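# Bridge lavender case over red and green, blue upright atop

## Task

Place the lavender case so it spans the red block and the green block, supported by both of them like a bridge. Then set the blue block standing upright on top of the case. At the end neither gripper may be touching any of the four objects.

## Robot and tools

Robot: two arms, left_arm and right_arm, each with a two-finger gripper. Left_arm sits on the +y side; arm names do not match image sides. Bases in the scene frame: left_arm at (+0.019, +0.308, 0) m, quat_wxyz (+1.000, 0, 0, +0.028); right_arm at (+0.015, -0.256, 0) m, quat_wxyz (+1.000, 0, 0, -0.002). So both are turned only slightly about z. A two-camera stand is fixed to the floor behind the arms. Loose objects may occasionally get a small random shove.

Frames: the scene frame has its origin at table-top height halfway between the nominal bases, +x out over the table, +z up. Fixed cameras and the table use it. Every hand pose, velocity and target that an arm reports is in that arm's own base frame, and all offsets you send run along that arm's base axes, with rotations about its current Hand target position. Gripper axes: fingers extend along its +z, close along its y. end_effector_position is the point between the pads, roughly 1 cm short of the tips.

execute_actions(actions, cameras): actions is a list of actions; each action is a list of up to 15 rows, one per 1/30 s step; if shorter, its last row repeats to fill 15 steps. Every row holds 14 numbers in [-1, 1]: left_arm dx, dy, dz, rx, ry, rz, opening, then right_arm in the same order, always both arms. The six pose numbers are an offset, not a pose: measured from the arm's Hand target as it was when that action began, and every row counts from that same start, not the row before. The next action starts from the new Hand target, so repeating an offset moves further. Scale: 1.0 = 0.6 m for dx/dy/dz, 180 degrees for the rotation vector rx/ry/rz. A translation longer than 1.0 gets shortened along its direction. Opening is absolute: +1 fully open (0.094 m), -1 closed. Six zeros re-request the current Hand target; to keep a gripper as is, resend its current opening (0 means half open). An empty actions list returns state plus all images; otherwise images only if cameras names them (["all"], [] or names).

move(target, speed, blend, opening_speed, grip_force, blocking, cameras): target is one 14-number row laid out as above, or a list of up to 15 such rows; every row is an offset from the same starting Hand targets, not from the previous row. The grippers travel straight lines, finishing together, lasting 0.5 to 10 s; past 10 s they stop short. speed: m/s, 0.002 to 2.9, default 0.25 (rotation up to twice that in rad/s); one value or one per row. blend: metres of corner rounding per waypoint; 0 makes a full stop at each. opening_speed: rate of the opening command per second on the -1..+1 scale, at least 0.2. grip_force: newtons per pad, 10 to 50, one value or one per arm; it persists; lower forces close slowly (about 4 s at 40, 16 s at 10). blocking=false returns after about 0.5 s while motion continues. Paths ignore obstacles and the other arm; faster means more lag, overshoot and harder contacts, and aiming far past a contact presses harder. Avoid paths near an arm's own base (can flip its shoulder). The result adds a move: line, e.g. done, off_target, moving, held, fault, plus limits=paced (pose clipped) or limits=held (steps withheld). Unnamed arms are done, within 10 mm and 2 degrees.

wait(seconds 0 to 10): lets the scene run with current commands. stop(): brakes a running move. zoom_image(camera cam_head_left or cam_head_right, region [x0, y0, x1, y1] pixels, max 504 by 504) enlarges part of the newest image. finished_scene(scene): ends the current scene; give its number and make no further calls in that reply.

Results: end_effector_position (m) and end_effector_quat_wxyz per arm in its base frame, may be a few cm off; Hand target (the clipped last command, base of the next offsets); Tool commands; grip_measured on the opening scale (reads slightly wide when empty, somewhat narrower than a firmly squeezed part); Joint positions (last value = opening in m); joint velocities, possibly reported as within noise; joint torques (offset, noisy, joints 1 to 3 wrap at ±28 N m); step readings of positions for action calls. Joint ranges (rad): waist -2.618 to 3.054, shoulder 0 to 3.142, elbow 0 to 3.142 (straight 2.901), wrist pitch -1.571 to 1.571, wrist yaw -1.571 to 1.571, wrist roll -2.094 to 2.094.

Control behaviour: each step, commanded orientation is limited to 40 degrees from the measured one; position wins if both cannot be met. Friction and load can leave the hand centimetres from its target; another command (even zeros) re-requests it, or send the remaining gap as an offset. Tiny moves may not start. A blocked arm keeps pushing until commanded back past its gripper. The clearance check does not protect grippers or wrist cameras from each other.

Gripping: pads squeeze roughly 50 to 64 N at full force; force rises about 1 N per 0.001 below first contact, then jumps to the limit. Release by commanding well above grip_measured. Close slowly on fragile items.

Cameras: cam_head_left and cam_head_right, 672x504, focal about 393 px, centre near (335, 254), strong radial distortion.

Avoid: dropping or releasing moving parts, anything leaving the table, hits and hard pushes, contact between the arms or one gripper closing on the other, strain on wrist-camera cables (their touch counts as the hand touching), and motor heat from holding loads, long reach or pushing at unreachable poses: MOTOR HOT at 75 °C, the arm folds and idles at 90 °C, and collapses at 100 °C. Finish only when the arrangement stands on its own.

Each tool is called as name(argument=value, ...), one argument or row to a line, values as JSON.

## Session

execute_actions(
  actions=[],
)

zoom_image(
  camera="cam_head_left",
  region=[220, 220, 520, 400],
)

zoom_image(
  camera="cam_head_right",
  region=[220, 220, 520, 400],
)

Scene clock: 0.00 s.
left_arm: end_effector_position=(+0.3942, +0.0044, +0.0978) grip_measured=+1.000 end_effector_quat_wxyz=(+0.559, -0.048, +0.828, -0.004) | right_arm: end_effector_position=(+0.4001, -0.0436, +0.1087) grip_measured=+1.000 end_effector_quat_wxyz=(+0.587, +0.122, +0.789, -0.137)
Joint positions: left_arm=[-0.022 1.478 0.388 0.704 -0.068 -0.092 0.094] | right_arm=[0.084 1.584 0.408 0.867 0.447 0.062 0.094]
Joint velocities: within noise
Joint torques (N m): no reading
Heat: left arm: 36 °C; right arm: 35 °C.
Hand target: left_arm +0.3992, +0.0044, +0.1108; +0.575, -0.048, +0.817, -0.005 | right_arm +0.4017, -0.0444, +0.1145; +0.592, +0.125, +0.784, -0.137
Tool commands: left_gripper/opening=+1.0 right_gripper/opening=+1.0

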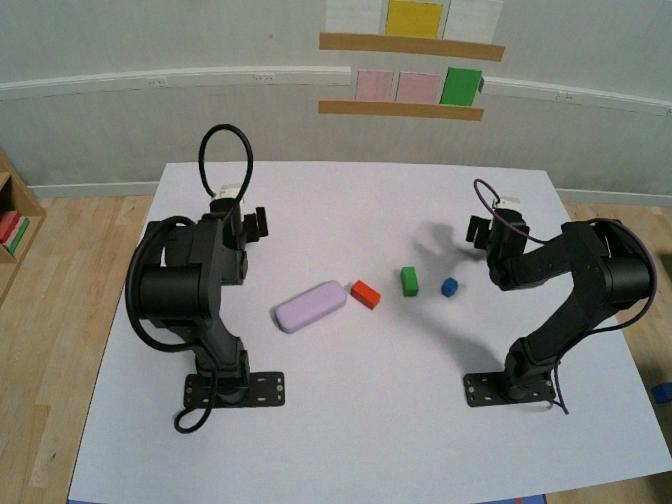

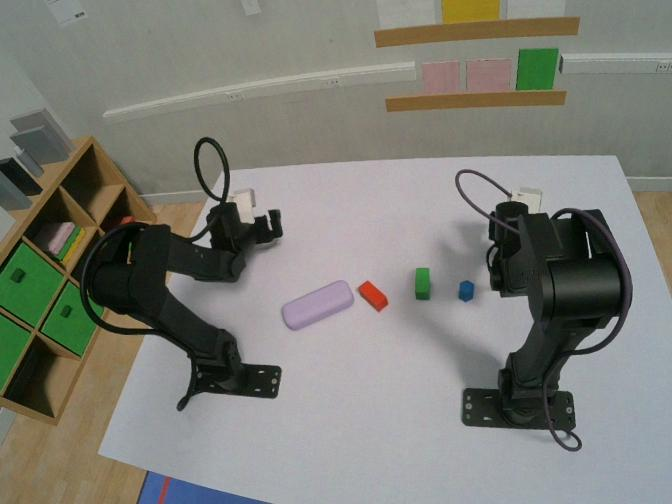

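Scaled by 1.680.

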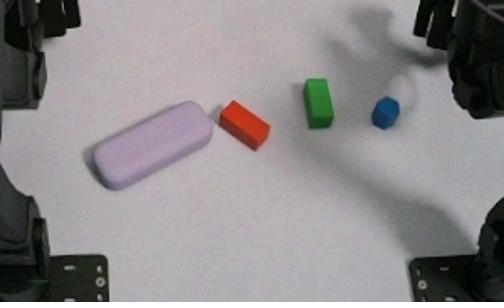

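Scaled by 1.680.

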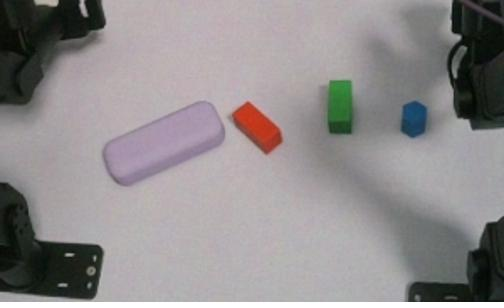

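zoom_image(
  camera="cam_head_right",
  region=[444, 270, 488, 306],
)

zoom_image(
  camera="cam_head_left",
  region=[427, 268, 471, 304],
)

Scaled by 11.455.

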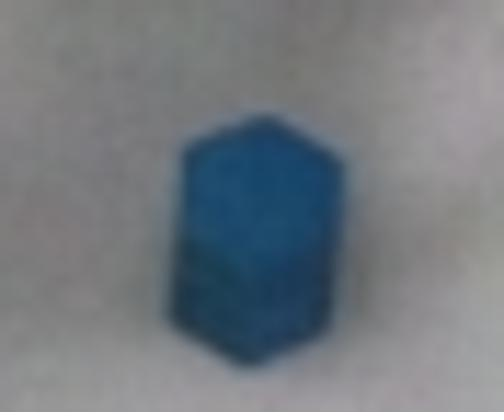

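Scaled by 11.455.

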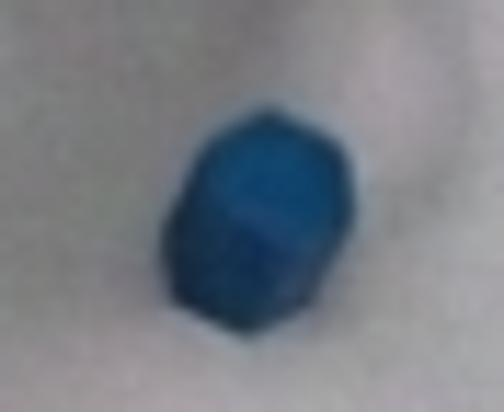

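move(
  target=[
    [-0.364,-0.26,0.032,0.203,0.356,-0.314,1,-0.206,0.252,0.01,0.094,0.407,0.086,1],
    [-0.364,-0.26,-0.055,0.203,0.356,-0.314,1,-0.206,0.252,-0.07,0.094,0.407,0.086,1],
  ],
  speed=0.45,
  cameras=["all"],
)

zoom_image(
  camera="cam_head_left",
  region=[250, 240, 500, 350],
)

zoom_image(
  camera="cam_head_right",
  region=[250, 240, 500, 350],
)

Scene clock: 23.80 s.
left_arm: end_effector_position=(+0.1778, -0.1457, +0.0766) grip_measured=+1.000 end_effector_quat_wxyz=(-0.013, +0.483, +0.875, +0.007) | right_arm: end_effector_position=(+0.2810, +0.1051, +0.0733) grip_measured=+1.000 end_effector_quat_wxyz=(+0.004, -0.001, +1.000, -0.003)
Joint positions: left_arm=[-0.697 1.46 1.004 -1.143 -0.008 0.312 0.094] | right_arm=[0.36 1.696 1.229 -1.098 0.008 0.358 0.094]
Joint torques (N m): left_arm=[-0.55 -5.93 5.37 0.44 0.11 0.05] | right_arm=[0.38 -7.2 4.55 0.09 -0.07 0.06]
Heat: left arm: 37 °C; right arm: 35 °C.
Hand target: left_arm +0.1807, -0.1516, +0.0778; -0.001, +0.489, +0.873, +0.000 | right_arm +0.2781, +0.1067, +0.0726; +0.000, +0.000, +1.000, +0.000
Off the commanded pose: left_arm 0.007 m, 2 deg | right_arm 0.003 m, 1 deg.
move: done

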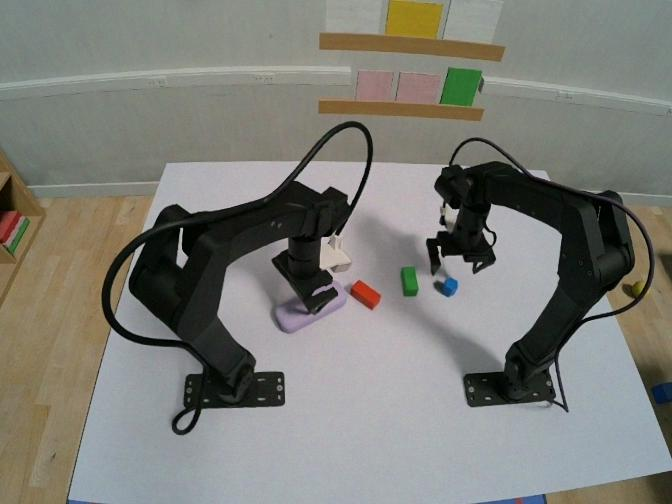

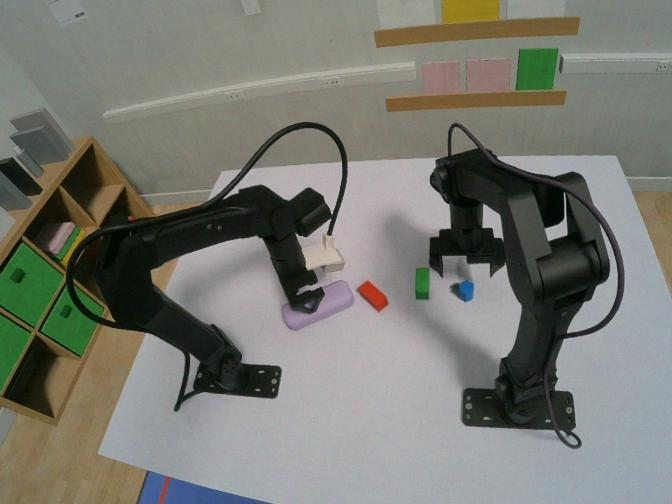

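Scaled by 2.016.

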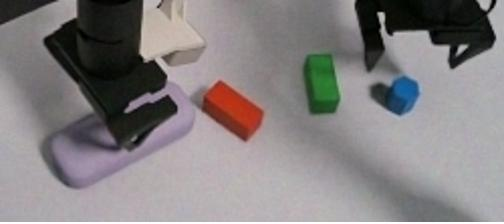

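Scaled by 2.016.

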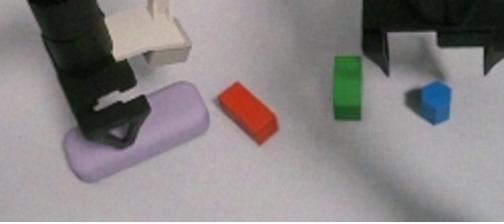

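move(
  target=[
    [0.022,-0.013,-0.03,0,0,0,1,-0.008,0,-0.03,0,0,0,1],
    [0.022,-0.013,-0.076,0,0,0,1,-0.008,0,-0.073,0,0,0,1],
    [0.022,-0.013,-0.076,0,0,0,-1,-0.008,0,-0.073,0,0,0,-1],
    [0.022,-0.013,0.09,0,0,0,-1,-0.008,0,0.15,0,0,0,-1],
  ],
  grip_force=35,
  speed=0.15,
  cameras=["all"],
)

Scene clock: 40.27 s.
left_arm: end_effector_position=(+0.1894, -0.1557, +0.1167) grip_measured=+0.328 end_effector_quat_wxyz=(-0.025, +0.487, +0.873, +0.009) | right_arm: end_effector_position=(+0.2779, +0.1053, +0.1520) grip_measured=-0.371 end_effector_quat_wxyz=(-0.002, -0.002, +1.000, -0.005)
Joint positions: left_arm=[-0.697 1.521 1.22 -1.322 -0.007 0.32 0.062] | right_arm=[0.363 1.676 1.52 -1.422 0.008 0.36 0.03]
Joint torques (N m): left_arm=[0.4 -8.92 7.98 0.13 0.07 0.07] | right_arm=[0.42 -8.18 6.64 -0.24 -0.08 0.05]
Heat: left arm: 37 °C; right arm: 35 °C.
Hand target: left_arm +0.1939, -0.1594, +0.1318; -0.001, +0.489, +0.873, +0.000 | right_arm +0.2733, +0.1067, +0.1625; +0.000, +0.000, +1.000, -0.001
Off the commanded pose: left_arm 0.016 m, 3 deg | right_arm 0.012 m, 1 deg.
grip_force (N): 35, 35
move: off_target (left_arm, right_arm)

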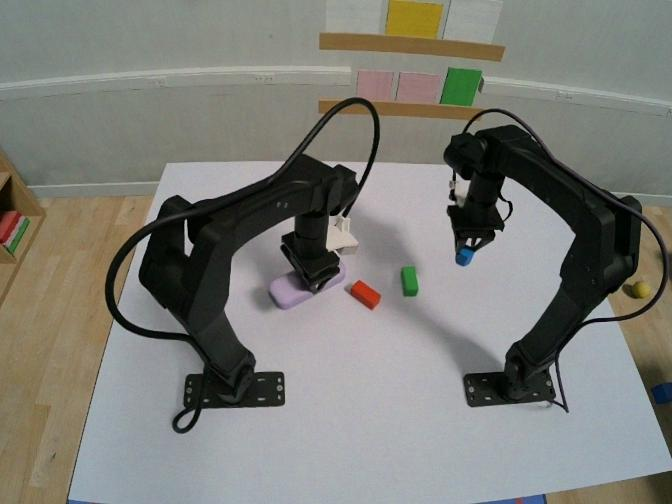

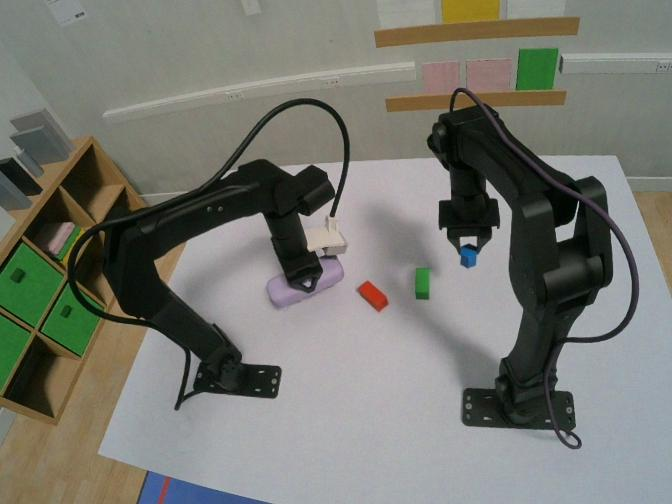

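move(
  target=[0.042,-0.27,0.02,0,0,-0.072,-1,0,-0.25,0.05,0,0,0,-1],
  speed=0.25,
  cameras=["all"],
)

zoom_image(
  camera="cam_head_left",
  region=[310, 220, 490, 340],
)

zoom_image(
  camera="cam_head_right",
  region=[320, 220, 500, 340],
)

Scene clock: 46.00 s.
left_arm: end_effector_position=(+0.2167, -0.3170, +0.1352) grip_measured=+0.327 end_effector_quat_wxyz=(-0.011, +0.587, +0.810, +0.007) | right_arm: end_effector_position=(+0.2814, -0.0454, +0.1860) grip_measured=-0.371 end_effector_quat_wxyz=(+0.014, +0.005, +1.000, -0.005)
Joint positions: left_arm=[-0.976 2.043 1.93 -1.483 -0.005 0.278 0.062] | right_arm=[-0.16 1.614 1.59 -1.517 0.005 -0.151 0.03]
Joint torques (N m): left_arm=[0.02 -11.55 8.24 0.15 0.05 -0.09] | right_arm=[-0.08 -6.34 6.68 -0.35 -0.05 -0.08]
Heat: left arm: 37 °C; right arm: 36 °C.
Hand target: left_arm +0.2192, -0.3214, +0.1439; -0.001, +0.584, +0.812, +0.000 | right_arm +0.2733, -0.0432, +0.1923; +0.000, +0.000, +1.000, +0.000
Off the commanded pose: left_arm 0.010 m, 1 deg | right_arm 0.011 m, 2 deg.
joint sent to its limit (right arm) — joint 4 (wrist pitch), lower limit. The joint targets still meet the commanded pose.
grip_force (N): 35, 35
move: off_target (right_arm)

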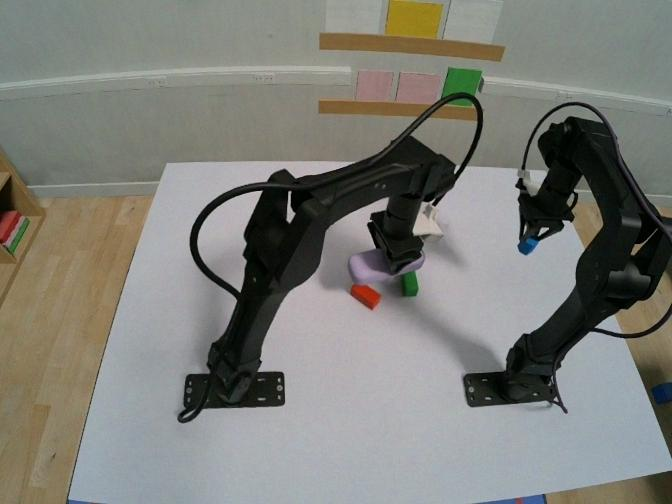

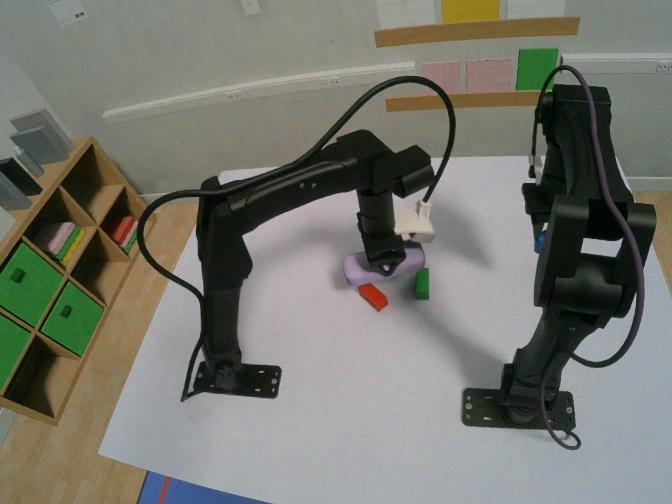

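Scaled by 2.800.

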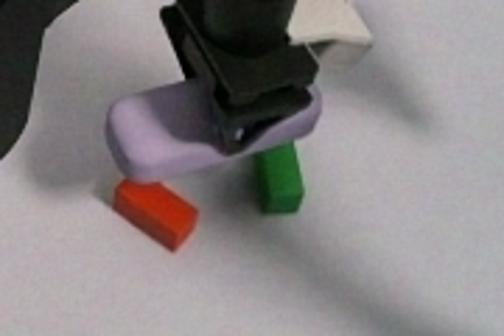

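Scaled by 2.800.

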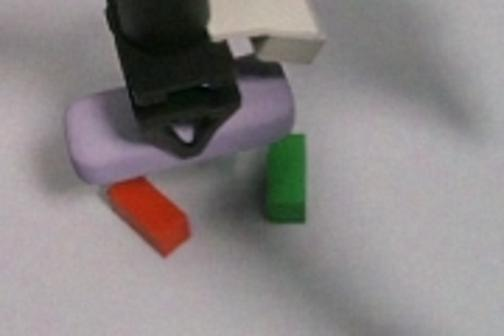

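move(
  target=[
    [0.015,-0.05,-0.02,0,0,0,-1,0,0,0,0,0,0,-1],
    [0.015,-0.05,-0.08,0,0,0,-1,0,0,0,0,0,0,-1],
  ],
  speed=0.15,
  cameras=["all"],
)

zoom_image(
  camera="cam_head_left",
  region=[310, 220, 490, 340],
)

zoom_image(
  camera="cam_head_right",
  region=[320, 220, 500, 340],
)

Scene clock: 53.50 s.
left_arm: end_effector_position=(+0.2273, -0.3457, +0.0880) grip_measured=+0.327 end_effector_quat_wxyz=(-0.018, +0.586, +0.810, +0.009) | right_arm: end_effector_position=(+0.2814, -0.0454, +0.1860) grip_measured=-0.371 end_effector_quat_wxyz=(+0.014, +0.005, +1.000, -0.005)
Joint positions: left_arm=[-0.994 2.183 1.957 -1.385 -0.005 0.259 0.062] | right_arm=[-0.16 1.614 1.59 -1.517 0.005 -0.151 0.03]
Joint torques (N m): left_arm=[-0.4 -14.5 5.35 0.36 0.08 -0.11] | right_arm=[0.08 -6.34 6.68 -0.32 -0.05 -0.09]
Heat: left arm: 37 °C; right arm: 36 °C.
Hand target: left_arm +0.2281, -0.3514, +0.0958; -0.001, +0.584, +0.812, +0.000 | right_arm +0.2733, -0.0432, +0.1923; +0.000, +0.000, +1.000, +0.000
Off the commanded pose: left_arm 0.010 m, 2 deg | right_arm 0.011 m, 2 deg.
joint sent to its limit (right arm) — joint 4 (wrist pitch), lower limit. The joint targets still meet the commanded pose.
grip_force (N): 35, 35
move: off_target (right_arm)

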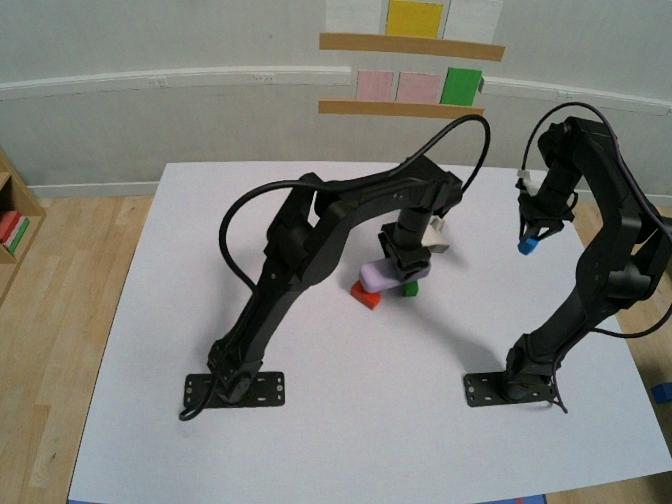

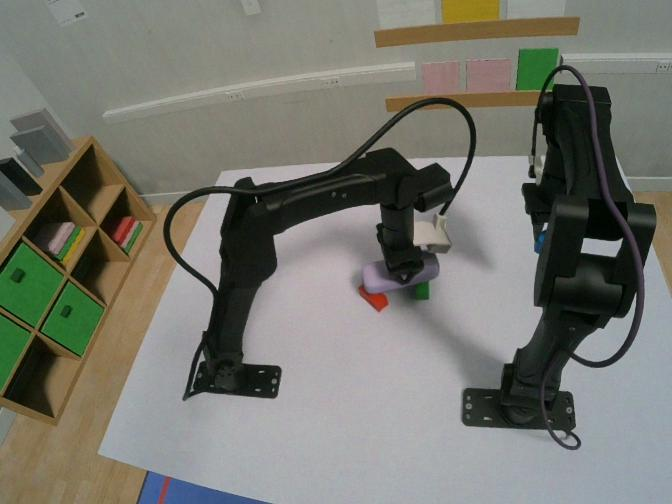

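Scaled by 2.800.

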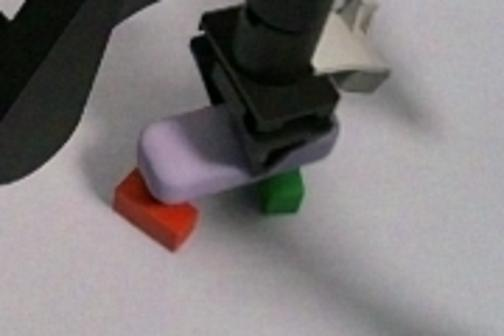

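Scaled by 2.800.

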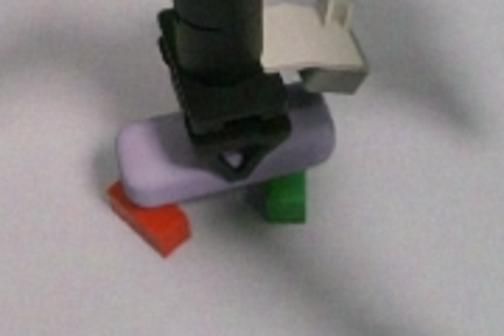

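move(
  target=[
    [-0.017,0.01,0,0,0,0,-1,0,0,0,0,0,0,-1],
    [-0.017,0.01,-0.025,0,0,0,-1,0,0,0,0,0,0,-1],
    [-0.017,0.01,-0.052,0,0,0,-1,0,0,0,0,0,0,-1],
  ],
  speed=[0.1,0.1,0.04],
  cameras=["all"],
)

zoom_image(
  camera="cam_head_left",
  region=[310, 220, 490, 340],
)

zoom_image(
  camera="cam_head_right",
  region=[320, 220, 500, 340],
)

Scene clock: 60.03 s.
left_arm: end_effector_position=(+0.2161, -0.3372, +0.0657) grip_measured=+0.327 end_effector_quat_wxyz=(-0.020, +0.585, +0.810, +0.011) | right_arm: end_effector_position=(+0.2814, -0.0454, +0.1860) grip_measured=-0.371 end_effector_quat_wxyz=(+0.014, +0.005, +1.000, -0.005)
Joint positions: left_arm=[-1.006 2.135 1.793 -1.274 -0.005 0.245 0.062] | right_arm=[-0.16 1.614 1.59 -1.517 0.005 -0.151 0.03]
Joint torques (N m): left_arm=[-0.54 -13.44 3.67 0.67 0.07 -0.09] | right_arm=[0.09 -6.39 6.58 -0.38 -0.05 -0.05]
Heat: left arm: 37 °C; right arm: 36 °C.
Hand target: left_arm +0.2179, -0.3454, +0.0646; -0.001, +0.584, +0.812, +0.000 | right_arm +0.2733, -0.0432, +0.1923; +0.000, +0.000, +1.000, +0.000
Off the commanded pose: left_arm 0.008 m, 3 deg | right_arm 0.011 m, 2 deg.
joint sent to its limit (right arm) — joint 4 (wrist pitch), lower limit. The joint targets still meet the commanded pose.
grip_force (N): 35, 35
move: off_target (left_arm, right_arm)

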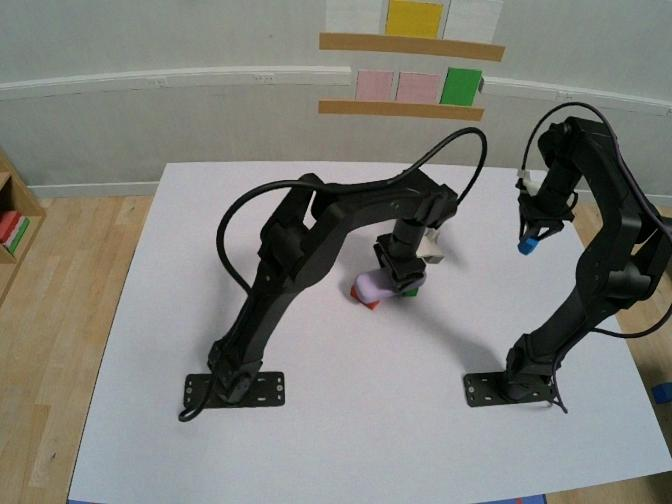

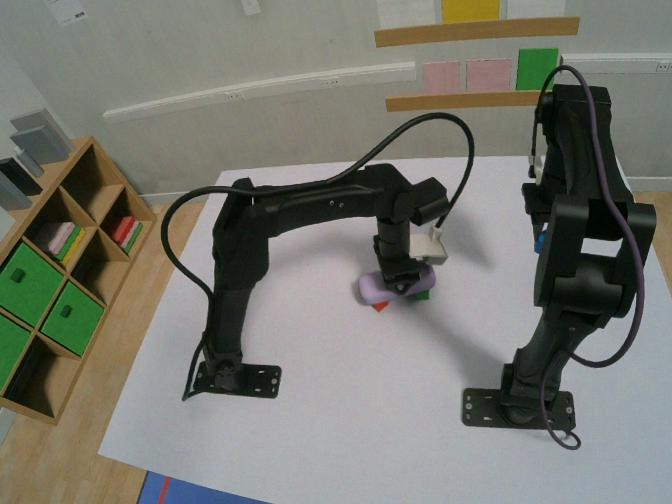

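Scaled by 2.800.

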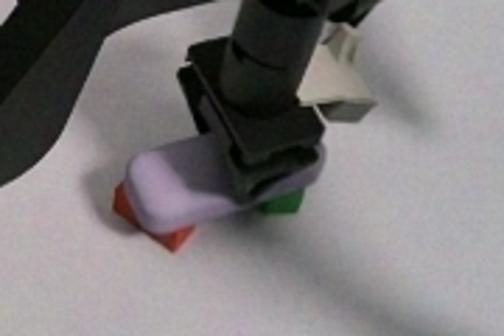

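Scaled by 2.800.

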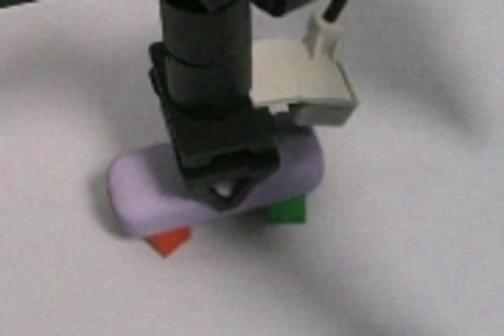

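move(
  target=[
    [0,0,-0.016,0,0,0,-1,0,0,0,0,0,0,-1],
    [-0.003,0.012,-0.004,0,0,0,1,0,0,0,0,0,0,-1],
    [-0.003,0.012,0.18,0,0,0,1,0,0,0,0,0,0,-1],
    [0,0.45,0.2,0,0,0,1,-0.026,0.2,0,0,0,0,-1],
    [0,0.45,0.2,0,0,0,1,-0.026,0.519,-0.07,0,0,0,-1],
  ],
  opening_speed=0.6,
  speed=[0.04,0.1,0.2,0.4,0.3],
  blend=[0,0,0.02,0.03,0],
  cameras=["all"],
)

zoom_image(
  camera="cam_head_left",
  region=[340, 220, 460, 330],
)

zoom_image(
  camera="cam_head_right",
  region=[350, 220, 470, 330],
)

Scene clock: 73.63 s.
left_arm: end_effector_position=(+0.2219, -0.0755, +0.1819) grip_measured=+0.998 end_effector_quat_wxyz=(-0.006, +0.582, +0.813, +0.007) | right_arm: end_effector_position=(+0.2572, +0.2708, +0.1453) grip_measured=-0.371 end_effector_quat_wxyz=(+0.002, -0.008, +1.000, +0.004)
Joint positions: left_arm=[-0.344 1.455 1.421 -1.544 -0.016 0.897 0.094] | right_arm=[0.807 1.967 1.86 -1.457 -0.003 0.792 0.03]
Joint torques (N m): left_arm=[0.58 -6.98 4.82 0.2 0.15 0.1] | right_arm=[-0.39 -9.32 6.76 -0.18 0.07 0.1]
Heat: left arm: 37 °C; right arm: 36 °C.
Hand target: left_arm +0.2179, -0.0754, +0.1846; -0.001, +0.584, +0.812, +0.000 | right_arm +0.2578, +0.2681, +0.1504; +0.000, +0.000, +1.000, +0.000
Off the commanded pose: left_arm 0.005 m, 1 deg | right_arm 0.006 m, 1 deg.
grip_force (N): 35, 35
move: done

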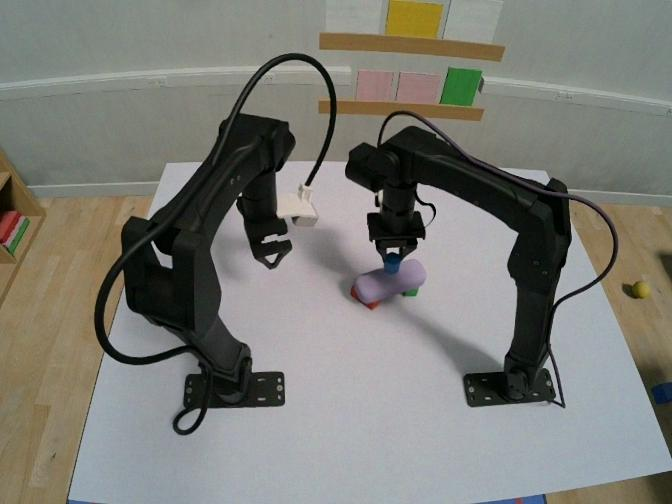

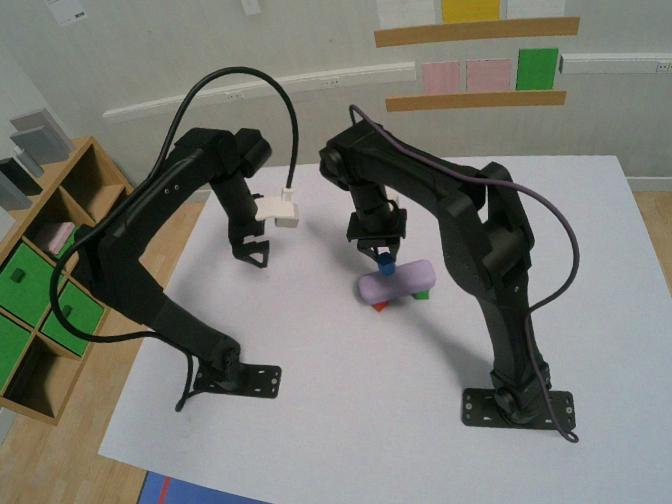

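Scaled by 4.200.

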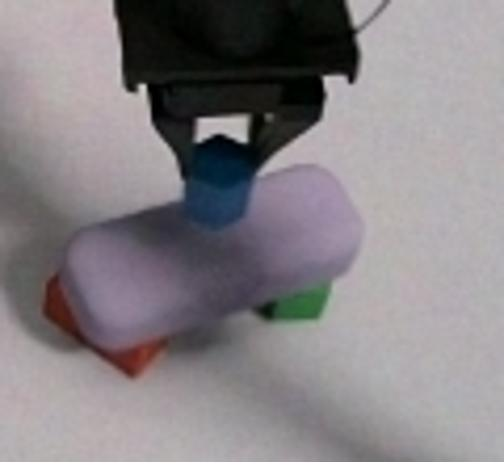

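Scaled by 4.200.

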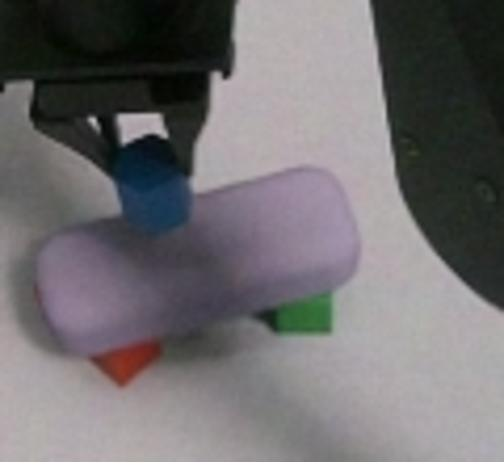

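move(
  target=[
    [0,0,0,0,0,0,1,0.02,-0.02,0,0,0,0,-1],
    [0,0,0,0,0,0,1,0.02,-0.02,-0.055,0,0,0,-1],
    [0,0,0,0,0,0,1,0.02,-0.02,-0.083,0,0,0,-1],
  ],
  speed=[0.1,0.1,0.04],
  cameras=["all"],
)

zoom_image(
  camera="cam_head_left",
  region=[340, 220, 460, 330],
)

zoom_image(
  camera="cam_head_right",
  region=[350, 220, 470, 330],
)

Scene clock: 80.53 s.
left_arm: end_effector_position=(+0.2219, -0.0755, +0.1819) grip_measured=+0.998 end_effector_quat_wxyz=(-0.006, +0.582, +0.813, +0.007) | right_arm: end_effector_position=(+0.2700, +0.2585, +0.1039) grip_measured=-0.371 end_effector_quat_wxyz=(-0.002, +0.003, +1.000, +0.002)
Joint positions: left_arm=[-0.344 1.455 1.421 -1.544 -0.016 0.897 0.094] | right_arm=[0.759 1.967 1.696 -1.3 -0.005 0.764 0.03]
Joint torques (N m): left_arm=[0.53 -6.99 4.88 0.19 0.18 0.12] | right_arm=[0.02 -9.96 3.37 0.29 0.06 -0.11]
Heat: left arm: 37 °C; right arm: 37 °C.
Hand target: left_arm +0.2179, -0.0754, +0.1846; -0.001, +0.584, +0.812, +0.000 | right_arm +0.2697, +0.2561, +0.1006; +0.000, +0.000, +1.000, +0.000
Off the commanded pose: left_arm 0.005 m, 1 deg | right_arm 0.004 m, 0 deg.
grip_force (N): 35, 35
move: done

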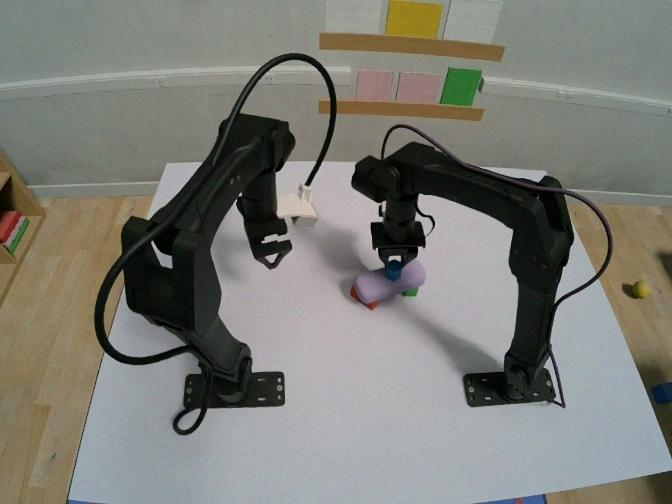

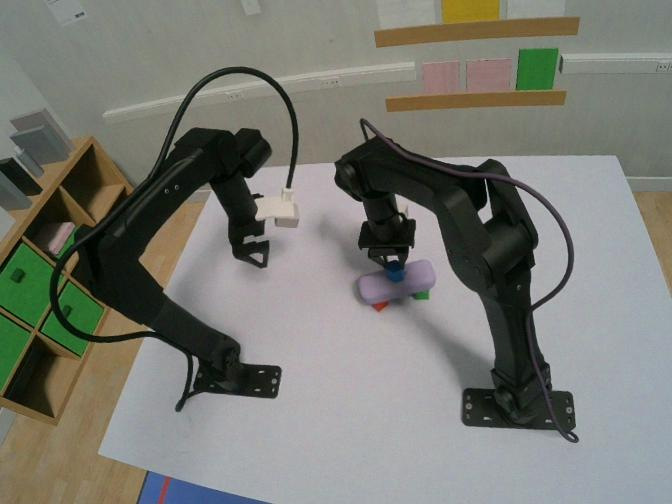

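Scaled by 4.200.

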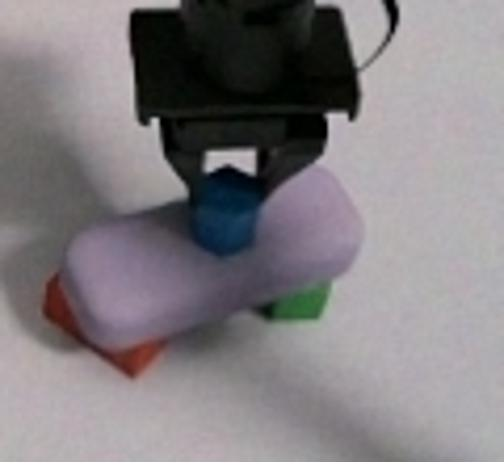

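Scaled by 4.200.

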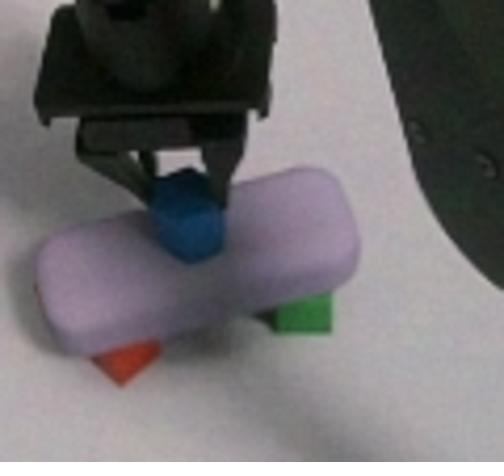

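move(
  target=[
    [0,0,0,0,0,0,1,0,0,-0.01,0,0,0,-1],
    [0,0,0,0,0,0,1,0,0.002,0,0,0,0,0.2],
    [0,0,0,0,0,0,1,0,0.002,0.14,0,0,0,0.2],
    [0,0,0,0,0,0,1,0,-0.3,0.15,0,0,0,0.2],
  ],
  opening_speed=0.5,
  speed=[0.03,0.05,0.12,0.3],
  cameras=["all"],
)

zoom_image(
  camera="cam_head_left",
  region=[340, 220, 460, 330],
)

Scene clock: 89.83 s.
left_arm: end_effector_position=(+0.2219, -0.0755, +0.1819) grip_measured=+0.998 end_effector_quat_wxyz=(-0.006, +0.582, +0.813, +0.007) | right_arm: end_effector_position=(+0.2860, +0.0803, +0.1876) grip_measured=+0.199 end_effector_quat_wxyz=(+0.019, +0.005, +1.000, +0.005)
Joint positions: left_arm=[-0.344 1.455 1.421 -1.544 -0.016 0.897 0.094] | right_arm=[0.271 1.653 1.638 -1.517 0.001 0.281 0.056]
Joint torques (N m): left_arm=[0.54 -6.98 4.89 0.2 0.17 0.07] | right_arm=[0.09 -8.38 4.11 -0.32 0.03 -0.05]
Heat: left arm: 37 °C; right arm: 37 °C.
Hand target: left_arm +0.2179, -0.0754, +0.1846; -0.001, +0.584, +0.812, +0.000 | right_arm +0.2698, +0.0761, +0.1906; +0.000, +0.000, +1.000, +0.000
Off the commanded pose: left_arm 0.005 m, 1 deg | right_arm 0.017 m, 2 deg.
grip_force (N): 35, 35
move: off_target (right_arm)

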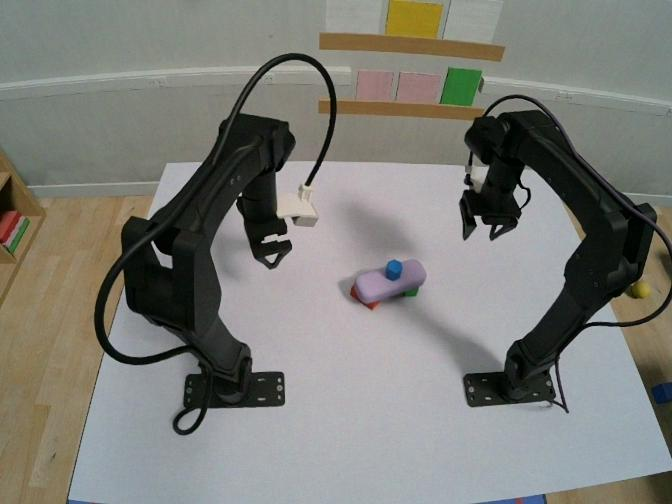

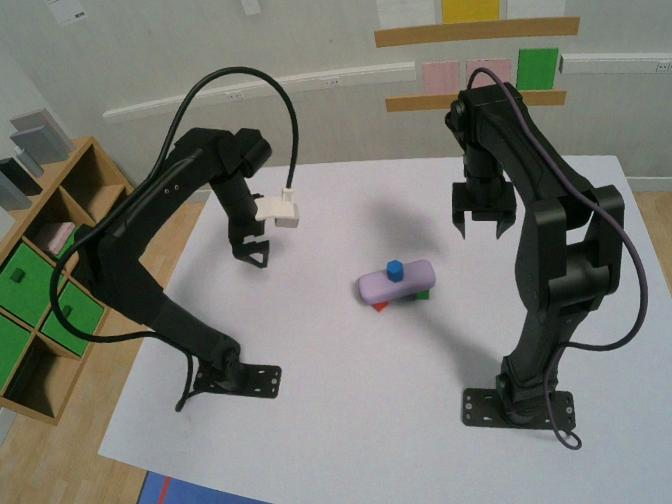

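Scaled by 4.200.

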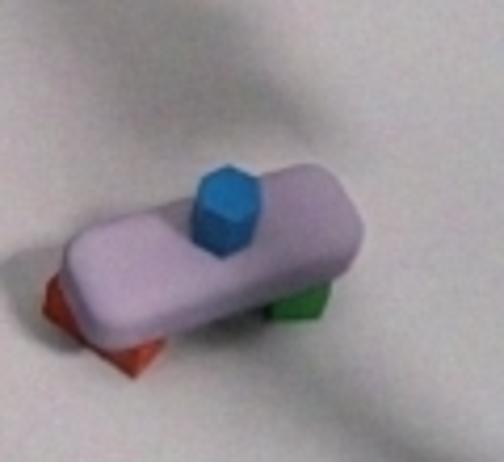

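finished_scene(
  scene=3,
)

The scene is finished: the task was done.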